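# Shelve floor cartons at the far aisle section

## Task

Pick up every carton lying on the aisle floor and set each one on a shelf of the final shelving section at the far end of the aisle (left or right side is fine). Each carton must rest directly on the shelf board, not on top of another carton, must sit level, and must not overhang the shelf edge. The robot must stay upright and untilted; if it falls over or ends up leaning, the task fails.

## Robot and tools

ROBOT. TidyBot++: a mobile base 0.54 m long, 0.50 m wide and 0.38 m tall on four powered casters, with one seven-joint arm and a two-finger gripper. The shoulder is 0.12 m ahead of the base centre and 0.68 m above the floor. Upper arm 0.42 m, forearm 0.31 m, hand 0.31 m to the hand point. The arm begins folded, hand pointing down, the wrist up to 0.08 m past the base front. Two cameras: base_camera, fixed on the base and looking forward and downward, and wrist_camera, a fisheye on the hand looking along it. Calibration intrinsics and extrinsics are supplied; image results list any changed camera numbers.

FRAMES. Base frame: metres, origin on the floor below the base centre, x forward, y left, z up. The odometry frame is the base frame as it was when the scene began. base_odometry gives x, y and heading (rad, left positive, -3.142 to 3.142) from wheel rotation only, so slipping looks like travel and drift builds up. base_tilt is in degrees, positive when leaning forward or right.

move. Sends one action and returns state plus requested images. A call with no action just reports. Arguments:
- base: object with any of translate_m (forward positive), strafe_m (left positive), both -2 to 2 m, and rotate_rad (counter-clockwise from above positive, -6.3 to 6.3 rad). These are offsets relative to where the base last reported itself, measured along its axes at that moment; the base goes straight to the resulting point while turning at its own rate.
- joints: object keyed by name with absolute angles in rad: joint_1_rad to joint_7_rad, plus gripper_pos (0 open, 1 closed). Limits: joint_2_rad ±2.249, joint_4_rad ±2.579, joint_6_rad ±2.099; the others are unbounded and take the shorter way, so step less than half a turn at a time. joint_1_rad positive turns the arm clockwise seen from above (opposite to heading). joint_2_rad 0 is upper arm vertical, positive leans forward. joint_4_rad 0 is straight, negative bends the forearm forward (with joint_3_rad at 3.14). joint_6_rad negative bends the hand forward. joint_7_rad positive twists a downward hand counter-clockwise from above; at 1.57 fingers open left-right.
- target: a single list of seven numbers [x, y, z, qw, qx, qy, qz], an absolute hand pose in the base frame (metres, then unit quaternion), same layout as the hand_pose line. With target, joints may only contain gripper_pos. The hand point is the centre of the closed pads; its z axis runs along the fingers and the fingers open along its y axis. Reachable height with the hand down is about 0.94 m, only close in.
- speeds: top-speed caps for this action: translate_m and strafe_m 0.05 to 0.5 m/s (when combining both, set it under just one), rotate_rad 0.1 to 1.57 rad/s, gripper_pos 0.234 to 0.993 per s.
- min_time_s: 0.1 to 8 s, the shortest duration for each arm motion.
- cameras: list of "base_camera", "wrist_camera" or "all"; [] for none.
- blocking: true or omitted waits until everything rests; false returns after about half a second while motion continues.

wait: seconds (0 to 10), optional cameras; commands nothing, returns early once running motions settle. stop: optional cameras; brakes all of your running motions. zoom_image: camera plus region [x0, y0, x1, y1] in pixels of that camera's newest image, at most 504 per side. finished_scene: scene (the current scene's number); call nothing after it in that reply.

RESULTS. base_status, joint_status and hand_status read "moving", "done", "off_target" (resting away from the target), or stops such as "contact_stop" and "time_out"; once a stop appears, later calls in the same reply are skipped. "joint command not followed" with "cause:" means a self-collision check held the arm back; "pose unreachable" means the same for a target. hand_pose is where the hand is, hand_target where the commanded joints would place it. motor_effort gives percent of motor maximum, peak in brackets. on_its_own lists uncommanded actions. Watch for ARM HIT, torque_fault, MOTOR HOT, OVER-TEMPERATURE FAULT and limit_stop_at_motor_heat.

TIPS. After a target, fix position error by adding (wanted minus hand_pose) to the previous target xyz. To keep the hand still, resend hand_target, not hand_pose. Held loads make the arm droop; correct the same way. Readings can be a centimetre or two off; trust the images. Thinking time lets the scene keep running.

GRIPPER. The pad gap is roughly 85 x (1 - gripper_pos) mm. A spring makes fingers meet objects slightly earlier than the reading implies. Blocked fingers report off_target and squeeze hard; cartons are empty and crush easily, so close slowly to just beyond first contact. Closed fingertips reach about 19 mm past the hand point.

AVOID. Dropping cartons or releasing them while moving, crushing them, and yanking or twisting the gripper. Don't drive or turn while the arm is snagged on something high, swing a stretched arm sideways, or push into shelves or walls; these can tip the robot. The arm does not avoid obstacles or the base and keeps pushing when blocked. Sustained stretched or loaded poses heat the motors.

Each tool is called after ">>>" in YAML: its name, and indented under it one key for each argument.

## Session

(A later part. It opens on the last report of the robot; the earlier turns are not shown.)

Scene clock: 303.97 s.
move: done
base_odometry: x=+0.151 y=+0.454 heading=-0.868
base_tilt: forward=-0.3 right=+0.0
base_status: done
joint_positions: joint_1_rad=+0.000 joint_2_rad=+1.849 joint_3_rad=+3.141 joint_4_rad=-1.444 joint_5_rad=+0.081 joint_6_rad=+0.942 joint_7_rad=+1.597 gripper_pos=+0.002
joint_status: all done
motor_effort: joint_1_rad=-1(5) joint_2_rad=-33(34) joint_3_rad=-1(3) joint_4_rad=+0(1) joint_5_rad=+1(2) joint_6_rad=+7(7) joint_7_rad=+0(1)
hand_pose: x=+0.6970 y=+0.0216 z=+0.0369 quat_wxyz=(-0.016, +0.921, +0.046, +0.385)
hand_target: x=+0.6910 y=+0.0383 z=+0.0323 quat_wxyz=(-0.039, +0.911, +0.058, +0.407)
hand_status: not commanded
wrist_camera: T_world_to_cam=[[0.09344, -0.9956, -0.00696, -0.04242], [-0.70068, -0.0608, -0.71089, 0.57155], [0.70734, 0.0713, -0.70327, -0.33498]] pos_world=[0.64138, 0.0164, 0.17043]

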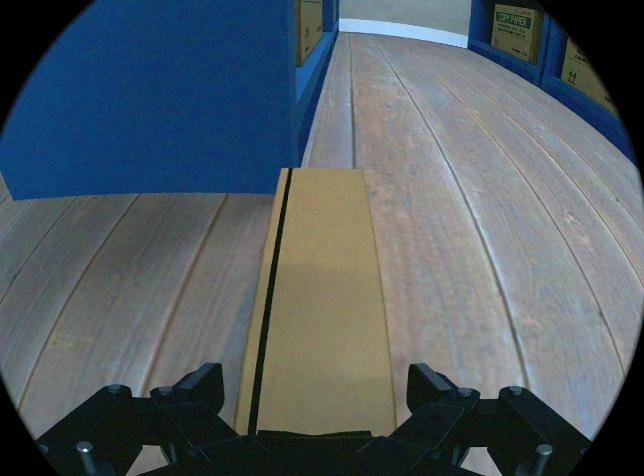

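>>> move:
  joints: {"gripper_pos": 0.31}
  speeds: {"gripper_pos": 0.234}

>>> move:
  joints: {"gripper_pos": 0.347}
  speeds: {"gripper_pos": 0.234}

>>> move:
  joints: {"joint_2_rad": 1.60, "joint_4_rad": -1.64, "joint_6_rad": 1.02}
  min_time_s: 2
  cameras: ["all"]

Scene clock: 307.27 s.
move: done
base_odometry: x=+0.151 y=+0.454 heading=-0.868
base_tilt: forward=-0.3 right=+0.1
base_status: not commanded
joint_positions: joint_1_rad=+0.000 joint_2_rad=+1.849 joint_3_rad=+3.141 joint_4_rad=-1.444 joint_5_rad=+0.081 joint_6_rad=+0.944 joint_7_rad=+1.597 gripper_pos=+0.311
joint_status: all done
motor_effort: joint_1_rad=-1(2) joint_2_rad=-32(33) joint_3_rad=-1(2) joint_4_rad=+1(1) joint_5_rad=+1(2) joint_6_rad=+6(7) joint_7_rad=+1(1)
hand_pose: x=+0.6973 y=+0.0216 z=+0.0372 quat_wxyz=(-0.016, +0.921, +0.046, +0.386)
hand_target: x=+0.6910 y=+0.0383 z=+0.0323 quat_wxyz=(-0.039, +0.911, +0.058, +0.407)
hand_status: not commanded
pictures: none

Scene clock: 308.47 s.
move: done
base_odometry: x=+0.151 y=+0.454 heading=-0.868
base_tilt: forward=-0.3 right=+0.1
base_status: not commanded
joint_positions: joint_1_rad=+0.000 joint_2_rad=+1.849 joint_3_rad=+3.141 joint_4_rad=-1.444 joint_5_rad=+0.081 joint_6_rad=+0.945 joint_7_rad=+1.597 gripper_pos=+0.344
joint_status: all done
motor_effort: joint_1_rad=-1(1) joint_2_rad=-31(32) joint_3_rad=+0(2) joint_4_rad=+1(1) joint_5_rad=+1(2) joint_6_rad=+6(7) joint_7_rad=+0(1)
hand_pose: x=+0.6976 y=+0.0217 z=+0.0375 quat_wxyz=(-0.016, +0.921, +0.046, +0.387)
hand_target: x=+0.6910 y=+0.0383 z=+0.0323 quat_wxyz=(-0.039, +0.911, +0.058, +0.407)
hand_status: not commanded
pictures: none

Scene clock: 310.80 s.
move: done
base_odometry: x=+0.151 y=+0.454 heading=-0.868
base_tilt: forward=-0.2 right=+0.1
base_status: not commanded
joint_positions: joint_1_rad=+0.000 joint_2_rad=+1.657 joint_3_rad=+3.141 joint_4_rad=-1.624 joint_5_rad=+0.081 joint_6_rad=+0.952 joint_7_rad=+1.597 gripper_pos=+0.344
joint_status: all done
motor_effort: joint_1_rad=-1(2) joint_2_rad=-35(35) joint_3_rad=-1(2) joint_4_rad=+1(2) joint_5_rad=+1(2) joint_6_rad=+7(8) joint_7_rad=+1(1)
hand_pose: x=+0.7191 y=+0.0218 z=+0.1199 quat_wxyz=(-0.016, +0.918, +0.046, +0.395)
hand_target: x=+0.7540 y=+0.0383 z=+0.1688 quat_wxyz=(-0.037, +0.893, +0.059, +0.444)
hand_status: not commanded
pictures: base_camera, wrist_camera
wrist_camera: T_world_to_cam=[[0.09353, -0.9956, -0.00586, -0.04401], [-0.68629, -0.0602, -0.72483, 0.63747], [0.72129, 0.07181, -0.6889, -0.30406]] pos_world=[0.66092, 0.0164, 0.25233]

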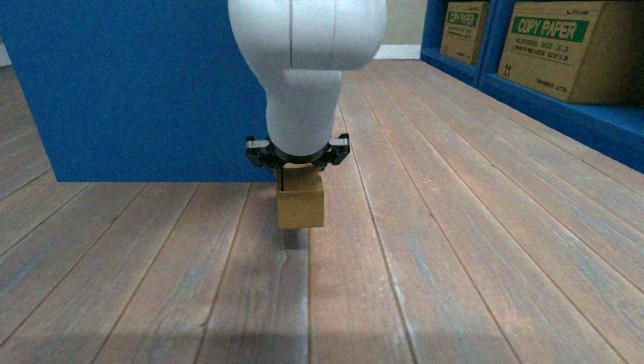

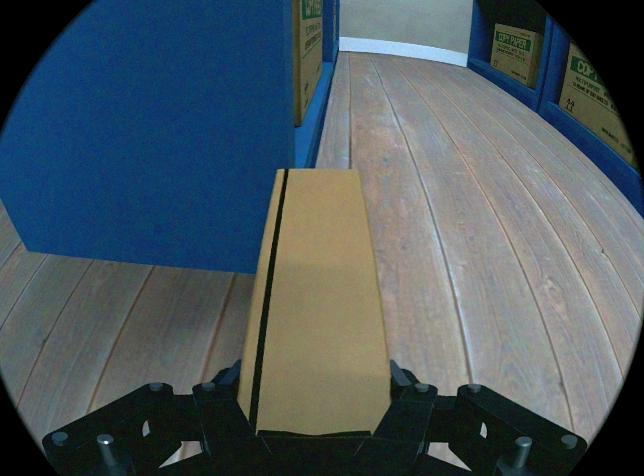

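>>> move:
  base: {"translate_m": -0.1, "strafe_m": -0.319}
  joints: {"joint_5_rad": -0.07}

>>> move:
  base: {"translate_m": 1.0}
  joints: {"joint_1_rad": 0.0, "joint_2_rad": -0.09, "joint_4_rad": -2.417, "joint_6_rad": -0.07}
  min_time_s: 4
  cameras: ["all"]

Scene clock: 317.13 s.
move: done
base_odometry: x=-0.158 y=+0.325 heading=-0.868
base_tilt: forward=-0.3 right=+0.1
base_status: done
joint_positions: joint_1_rad=+0.003 joint_2_rad=+1.655 joint_3_rad=+3.142 joint_4_rad=-1.627 joint_5_rad=-0.060 joint_6_rad=+0.952 joint_7_rad=+1.597 gripper_pos=+0.344
joint_status: all done
motor_effort: joint_1_rad=-1(4) joint_2_rad=-34(36) joint_3_rad=+0(2) joint_4_rad=+1(2) joint_5_rad=+1(2) joint_6_rad=+7(8) joint_7_rad=+1(1)
hand_pose: x=+0.7195 y=-0.0159 z=+0.1208 quat_wxyz=(+0.021, +0.919, -0.015, +0.394)
hand_target: x=+0.7560 y=-0.0172 z=+0.1686 quat_wxyz=(+0.019, +0.895, -0.030, +0.444)
hand_status: not commanded
pictures: none

Scene clock: 321.43 s.
move: done
base_odometry: x=+0.489 y=-0.439 heading=-0.868
base_tilt: forward=-0.3 right=+0.1
base_status: done
joint_positions: joint_1_rad=+0.003 joint_2_rad=-0.055 joint_3_rad=+3.142 joint_4_rad=-2.392 joint_5_rad=-0.060 joint_6_rad=+0.007 joint_7_rad=+1.597 gripper_pos=+0.344
joint_status: all done
motor_effort: joint_1_rad=-1(2) joint_2_rad=-12(39) joint_3_rad=+0(1) joint_4_rad=+14(14) joint_5_rad=+1(2) joint_6_rad=+8(9) joint_7_rad=+1(1)
hand_pose: x=+0.5481 y=-0.0004 z=+0.6694 quat_wxyz=(-0.006, +0.919, -0.017, +0.394)
hand_target: x=+0.5209 y=+0.0029 z=+0.6563 quat_wxyz=(-0.015, +0.931, -0.032, +0.364)
hand_status: not commanded
pictures: base_camera, wrist_camera
wrist_camera: T_world_to_cam=[[-0.03108, -0.99883, -0.03714, 0.04247], [-0.68878, 0.04832, -0.72336, 0.91751], [0.7243, 0.0031, -0.68948, 0.19822]] pos_world=[0.48972, -0.00253, 0.80193]

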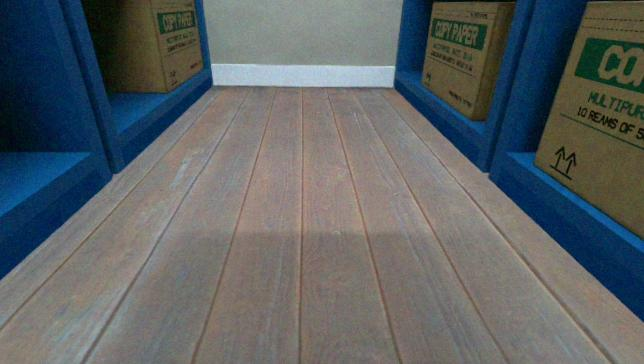

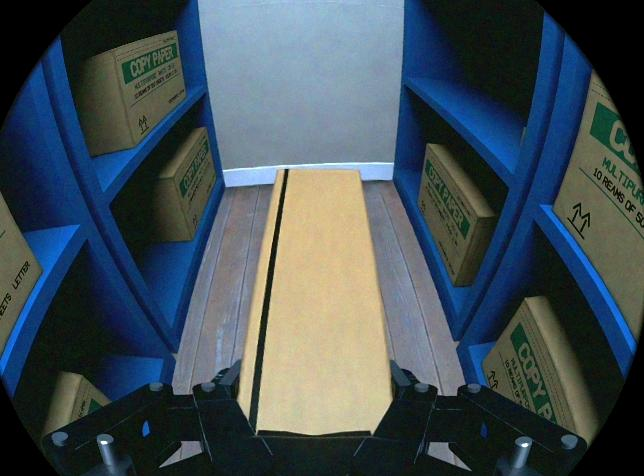

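>>> move:
  base: {"translate_m": 1.11}
  joints: {"joint_1_rad": 0.55, "joint_5_rad": 0.05}
  min_time_s: 3
  cameras: ["all"]

Scene clock: 326.70 s.
move: done
base_odometry: x=+1.206 y=-1.286 heading=-0.868
base_tilt: forward=-0.3 right=+0.1
base_status: done
joint_positions: joint_1_rad=+0.531 joint_2_rad=-0.063 joint_3_rad=+3.142 joint_4_rad=-2.398 joint_5_rad=-0.017 joint_6_rad=-0.001 joint_7_rad=+1.597 gripper_pos=+0.344
joint_status: all done
motor_effort: joint_1_rad=-1(2) joint_2_rad=-12(16) joint_3_rad=+0(2) joint_4_rad=+13(15) joint_5_rad=+1(3) joint_6_rad=+7(8) joint_7_rad=+1(1)
hand_pose: x=+0.4858 y=-0.2144 z=+0.6687 quat_wxyz=(+0.105, +0.889, -0.238, +0.378)
hand_target: x=+0.4617 y=-0.2098 z=+0.6563 quat_wxyz=(+0.109, +0.902, -0.231, +0.347)
hand_status: not commanded
pictures: base_camera, wrist_camera
wrist_camera: T_world_to_cam=[[-0.50528, -0.86293, -0.00643, 0.06569], [-0.59596, 0.35432, -0.72062, 0.90305], [0.62412, -0.36028, -0.6933, 0.21672]] pos_world=[0.43611, -0.1852, 0.80143]

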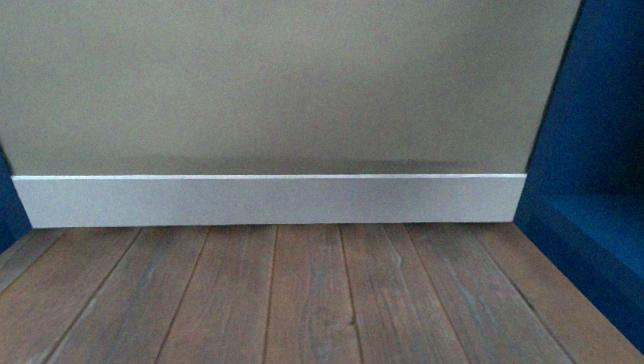

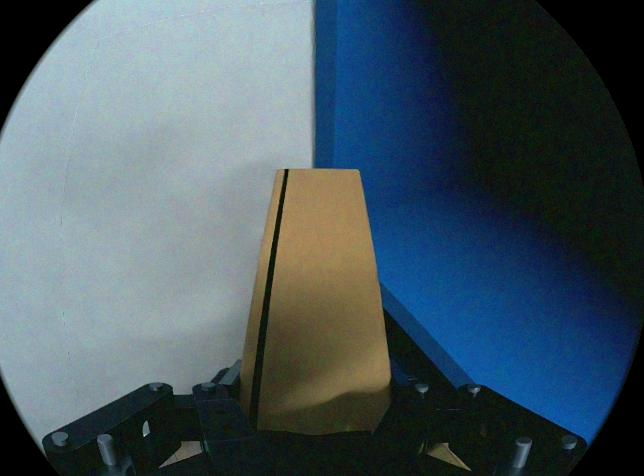

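>>> move:
  joints: {"joint_1_rad": 1.59}
  min_time_s: 3
  cameras: ["wrist_camera"]

>>> move:
  joints: {"joint_2_rad": 0.508, "joint_4_rad": -1.947, "joint_6_rad": 0.20}
  min_time_s: 3
  cameras: ["wrist_camera"]

Scene clock: 332.20 s.
move: done
base_odometry: x=+1.206 y=-1.286 heading=-0.868
base_tilt: forward=-0.3 right=+0.0
base_status: not commanded
joint_positions: joint_1_rad=+1.569 joint_2_rad=-0.063 joint_3_rad=+3.142 joint_4_rad=-2.398 joint_5_rad=-0.017 joint_6_rad=-0.001 joint_7_rad=+1.597 gripper_pos=+0.344
joint_status: all done
motor_effort: joint_1_rad=-1(2) joint_2_rad=-13(13) joint_3_rad=+0(1) joint_4_rad=+14(14) joint_5_rad=+1(2) joint_6_rad=+7(8) joint_7_rad=+1(1)
hand_pose: x=+0.1208 y=-0.4249 z=+0.6687 quat_wxyz=(+0.278, +0.654, -0.647, +0.276)
hand_target: x=+0.1115 y=-0.4018 z=+0.6563 quat_wxyz=(+0.267, +0.668, -0.649, +0.247)
hand_status: not commanded
wrist_camera: T_world_to_cam=[[-0.99997, -0.00341, -0.00629, 0.12438], [0.00217, 0.69333, -0.72062, 0.83186], [0.00682, -0.72061, -0.69331, 0.2902]] pos_world=[0.1206, -0.36721, 0.80143]

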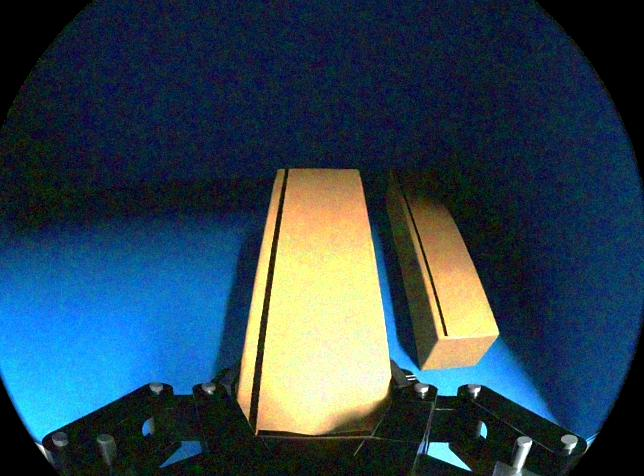

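Scene clock: 335.50 s.
move: done
base_odometry: x=+1.206 y=-1.286 heading=-0.868
base_tilt: forward=-0.3 right=+0.1
base_status: not commanded
joint_positions: joint_1_rad=+1.569 joint_2_rad=+0.471 joint_3_rad=+3.142 joint_4_rad=-1.970 joint_5_rad=-0.017 joint_6_rad=+0.115 joint_7_rad=+1.597 gripper_pos=+0.344
joint_status: all done
motor_effort: joint_1_rad=-1(2) joint_2_rad=-28(30) joint_3_rad=+0(1) joint_4_rad=+12(14) joint_5_rad=+1(2) joint_6_rad=+7(8) joint_7_rad=+1(1)
hand_pose: x=+0.1204 y=-0.6203 z=+0.6030 quat_wxyz=(+0.282, +0.652, -0.646, +0.279)
hand_target: x=+0.1110 y=-0.6451 z=+0.6095 quat_wxyz=(+0.310, +0.650, -0.628, +0.296)
hand_status: not commanded
wrist_camera: T_world_to_cam=[[-0.99999, -0.00226, -0.00447, 0.12251], [0.0017, 0.68615, -0.72746, 0.91973], [0.00471, -0.72746, -0.68614, 0.09549]] pos_world=[0.1205, -0.56133, 0.73513]

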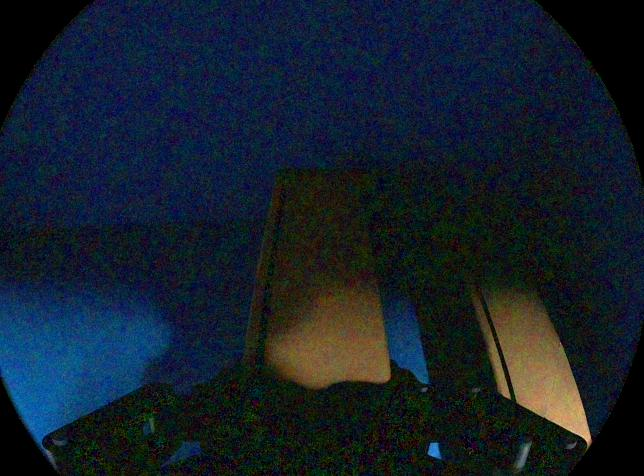

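>>> move:
  joints: {"joint_2_rad": 0.56, "joint_4_rad": -1.96, "joint_6_rad": 0.22}
  min_time_s: 1.5

>>> move:
  joints: {"joint_2_rad": 0.58, "joint_4_rad": -1.965, "joint_6_rad": 0.23}
  min_time_s: 1

>>> move:
  joints: {"joint_2_rad": 0.60, "joint_4_rad": -1.97, "joint_6_rad": 0.24}
  min_time_s: 1
  cameras: ["wrist_camera"]

Scene clock: 340.40 s.
move: done
base_odometry: x=+1.206 y=-1.286 heading=-0.868
base_tilt: forward=-0.3 right=+0.1
base_status: not commanded
joint_positions: joint_1_rad=+1.569 joint_2_rad=+0.517 joint_3_rad=+3.142 joint_4_rad=-1.970 joint_5_rad=-0.017 joint_6_rad=+0.136 joint_7_rad=+1.597 gripper_pos=+0.344
joint_status: all done
motor_effort: joint_1_rad=+0(1) joint_2_rad=-28(30) joint_3_rad=-1(1) joint_4_rad=+12(13) joint_5_rad=+1(1) joint_6_rad=+7(8) joint_7_rad=+0(1)
hand_pose: x=+0.1203 y=-0.6205 z=+0.5792 quat_wxyz=(+0.274, +0.656, -0.649, +0.270)
hand_target: x=+0.1115 y=-0.6386 z=+0.5753 quat_wxyz=(+0.295, +0.657, -0.634, +0.282)
hand_status: not commanded
pictures: none

Scene clock: 341.70 s.
move: done
base_odometry: x=+1.206 y=-1.286 heading=-0.868
base_tilt: forward=-0.3 right=+0.1
base_status: not commanded
joint_positions: joint_1_rad=+1.569 joint_2_rad=+0.532 joint_3_rad=+3.142 joint_4_rad=-1.970 joint_5_rad=-0.017 joint_6_rad=+0.149 joint_7_rad=+1.597 gripper_pos=+0.344
joint_status: all done
motor_effort: joint_1_rad=-1(2) joint_2_rad=-28(30) joint_3_rad=+0(1) joint_4_rad=+11(12) joint_5_rad=+1(2) joint_6_rad=+7(8) joint_7_rad=+0(1)
hand_pose: x=+0.1202 y=-0.6219 z=+0.5729 quat_wxyz=(+0.274, +0.656, -0.650, +0.270)
hand_target: x=+0.1117 y=-0.6361 z=+0.5628 quat_wxyz=(+0.290, +0.659, -0.636, +0.278)
hand_status: not commanded
pictures: none

Scene clock: 342.97 s.
move: done
base_odometry: x=+1.206 y=-1.286 heading=-0.868
base_tilt: forward=-0.3 right=+0.0
base_status: not commanded
joint_positions: joint_1_rad=+1.569 joint_2_rad=+0.537 joint_3_rad=+3.142 joint_4_rad=-1.970 joint_5_rad=-0.017 joint_6_rad=+0.163 joint_7_rad=+1.597 gripper_pos=+0.344
joint_status: all done
motor_effort: joint_1_rad=+0(1) joint_2_rad=-25(29) joint_3_rad=+0(1) joint_4_rad=+11(12) joint_5_rad=+1(1) joint_6_rad=+6(7) joint_7_rad=+1(1)
hand_pose: x=+0.1201 y=-0.6243 z=+0.5726 quat_wxyz=(+0.277, +0.655, -0.649, +0.272)
hand_target: x=+0.1119 y=-0.6333 z=+0.5504 quat_wxyz=(+0.285, +0.661, -0.638, +0.273)
hand_status: not commanded
wrist_camera: T_world_to_cam=[[-0.99999, -0.00174, -0.00382, 0.1221], [0.00151, 0.69942, -0.71471, 0.90147], [0.00391, -0.71471, -0.69941, 0.08746]] pos_world=[0.1204, -0.56779, 0.70593]

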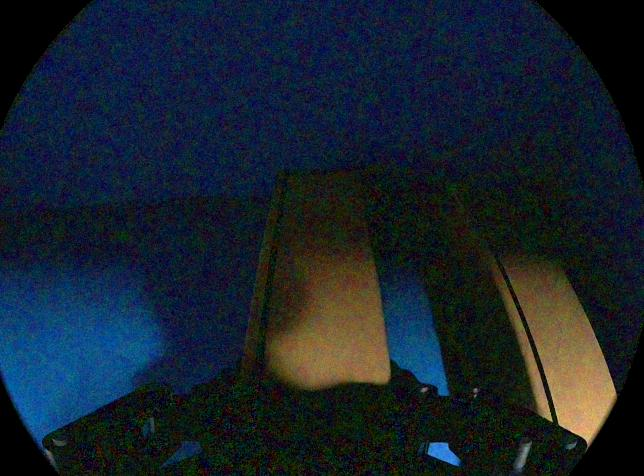

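>>> move:
  joints: {"gripper_pos": 0.0}
  speeds: {"gripper_pos": 0.234}

>>> move:
  joints: {"joint_2_rad": 0.045, "joint_4_rad": -2.158, "joint_6_rad": -0.2}
  min_time_s: 3
  cameras: ["wrist_camera"]

Scene clock: 346.57 s.
move: done
base_odometry: x=+1.206 y=-1.286 heading=-0.868
base_tilt: forward=-0.3 right=+0.1
base_status: not commanded
joint_positions: joint_1_rad=+1.569 joint_2_rad=+0.552 joint_3_rad=+3.142 joint_4_rad=-1.970 joint_5_rad=-0.016 joint_6_rad=+0.168 joint_7_rad=+1.597 gripper_pos=+0.001
joint_status: all done
motor_effort: joint_1_rad=-1(1) joint_2_rad=-28(29) joint_3_rad=+0(1) joint_4_rad=+11(11) joint_5_rad=+1(1) joint_6_rad=+6(7) joint_7_rad=+1(1)
hand_pose: x=+0.1200 y=-0.6237 z=+0.5642 quat_wxyz=(+0.273, +0.656, -0.650, +0.269)
hand_target: x=+0.1119 y=-0.6333 z=+0.5504 quat_wxyz=(+0.285, +0.661, -0.638, +0.273)
hand_status: not commanded
pictures: none

Scene clock: 349.90 s.
move: done
base_odometry: x=+1.206 y=-1.286 heading=-0.868
base_tilt: forward=-0.3 right=+0.1
base_status: not commanded
joint_positions: joint_1_rad=+1.569 joint_2_rad=+0.084 joint_3_rad=+3.142 joint_4_rad=-2.130 joint_5_rad=-0.016 joint_6_rad=-0.124 joint_7_rad=+1.597 gripper_pos=+0.001
joint_status: all done
motor_effort: joint_1_rad=-1(1) joint_2_rad=-18(30) joint_3_rad=+0(1) joint_4_rad=+14(15) joint_5_rad=+1(2) joint_6_rad=+7(8) joint_7_rad=+1(1)
hand_pose: x=+0.1213 y=-0.5108 z=+0.6966 quat_wxyz=(+0.277, +0.655, -0.647, +0.276)
hand_target: x=+0.1080 y=-0.4820 z=+0.6863 quat_wxyz=(+0.267, +0.668, -0.651, +0.243)
hand_status: not commanded
wrist_camera: T_world_to_cam=[[-0.99996, -0.00513, -0.00709, 0.12455], [0.00154, 0.69491, -0.7191, 0.91133], [0.00861, -0.71908, -0.69487, 0.24927]] pos_world=[0.121, -0.4534, 0.82943]

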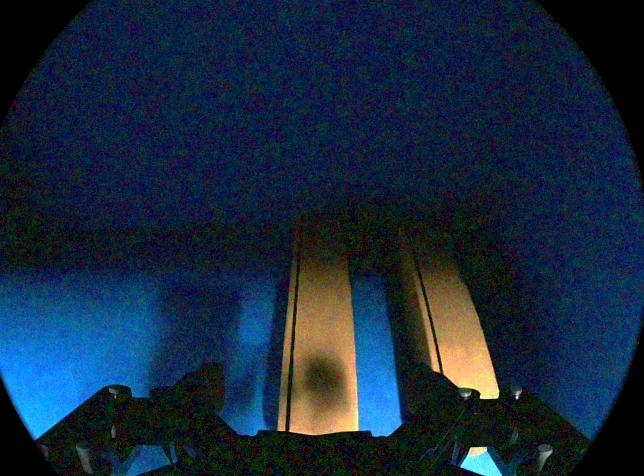

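>>> move:
  joints: {"joint_1_rad": 0.0, "joint_2_rad": -0.2, "joint_4_rad": -2.45, "joint_6_rad": 0.0}
  min_time_s: 2.5
  cameras: ["all"]

>>> finished_scene:
  scene: 1

Scene clock: 354.00 s.
move: done
base_odometry: x=+1.206 y=-1.286 heading=-0.868
base_tilt: forward=-0.3 right=+0.1
base_status: not commanded
joint_positions: joint_1_rad=+0.022 joint_2_rad=-0.164 joint_3_rad=+3.142 joint_4_rad=-2.421 joint_5_rad=-0.016 joint_6_rad=-0.082 joint_7_rad=+1.597 gripper_pos=+0.001
joint_status: all done
motor_effort: joint_1_rad=-1(2) joint_2_rad=-9(19) joint_3_rad=+1(1) joint_4_rad=+14(15) joint_5_rad=+1(1) joint_6_rad=+7(7) joint_7_rad=+1(1)
hand_pose: x=+0.5171 y=-0.0072 z=+0.6811 quat_wxyz=(+0.006, +0.921, -0.005, +0.390)
hand_target: x=+0.5222 y=+0.0013 z=+0.7012 quat_wxyz=(+0.011, +0.902, +0.023, +0.431)
hand_status: not commanded
pictures: base_camera, wrist_camera
wrist_camera: T_world_to_cam=[[-0.01846, -0.99981, -0.00679, 0.00792], [-0.69616, 0.01773, -0.71767, 0.90461], [0.71765, -0.00852, -0.69635, 0.23675]] pos_world=[0.46, -0.0061, 0.81413]

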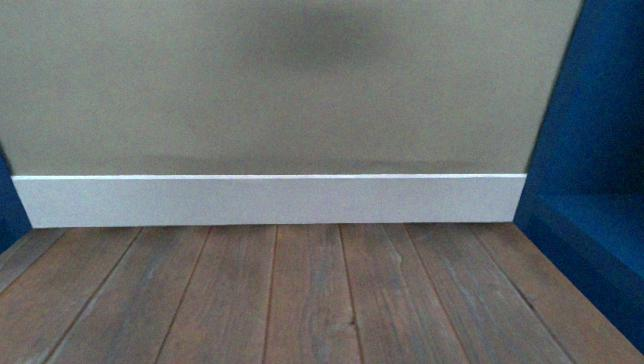

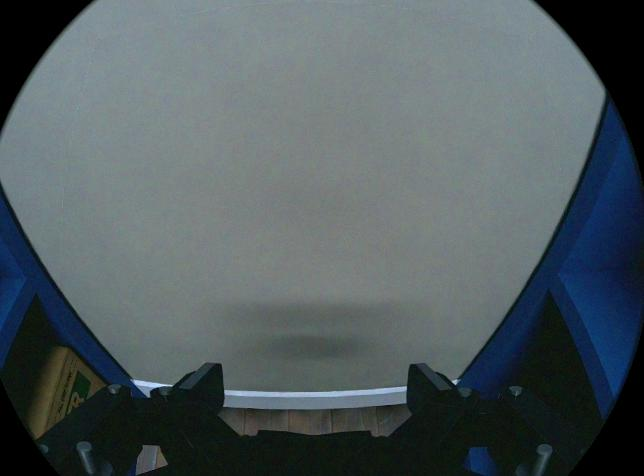

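The scene is finished: the task was done.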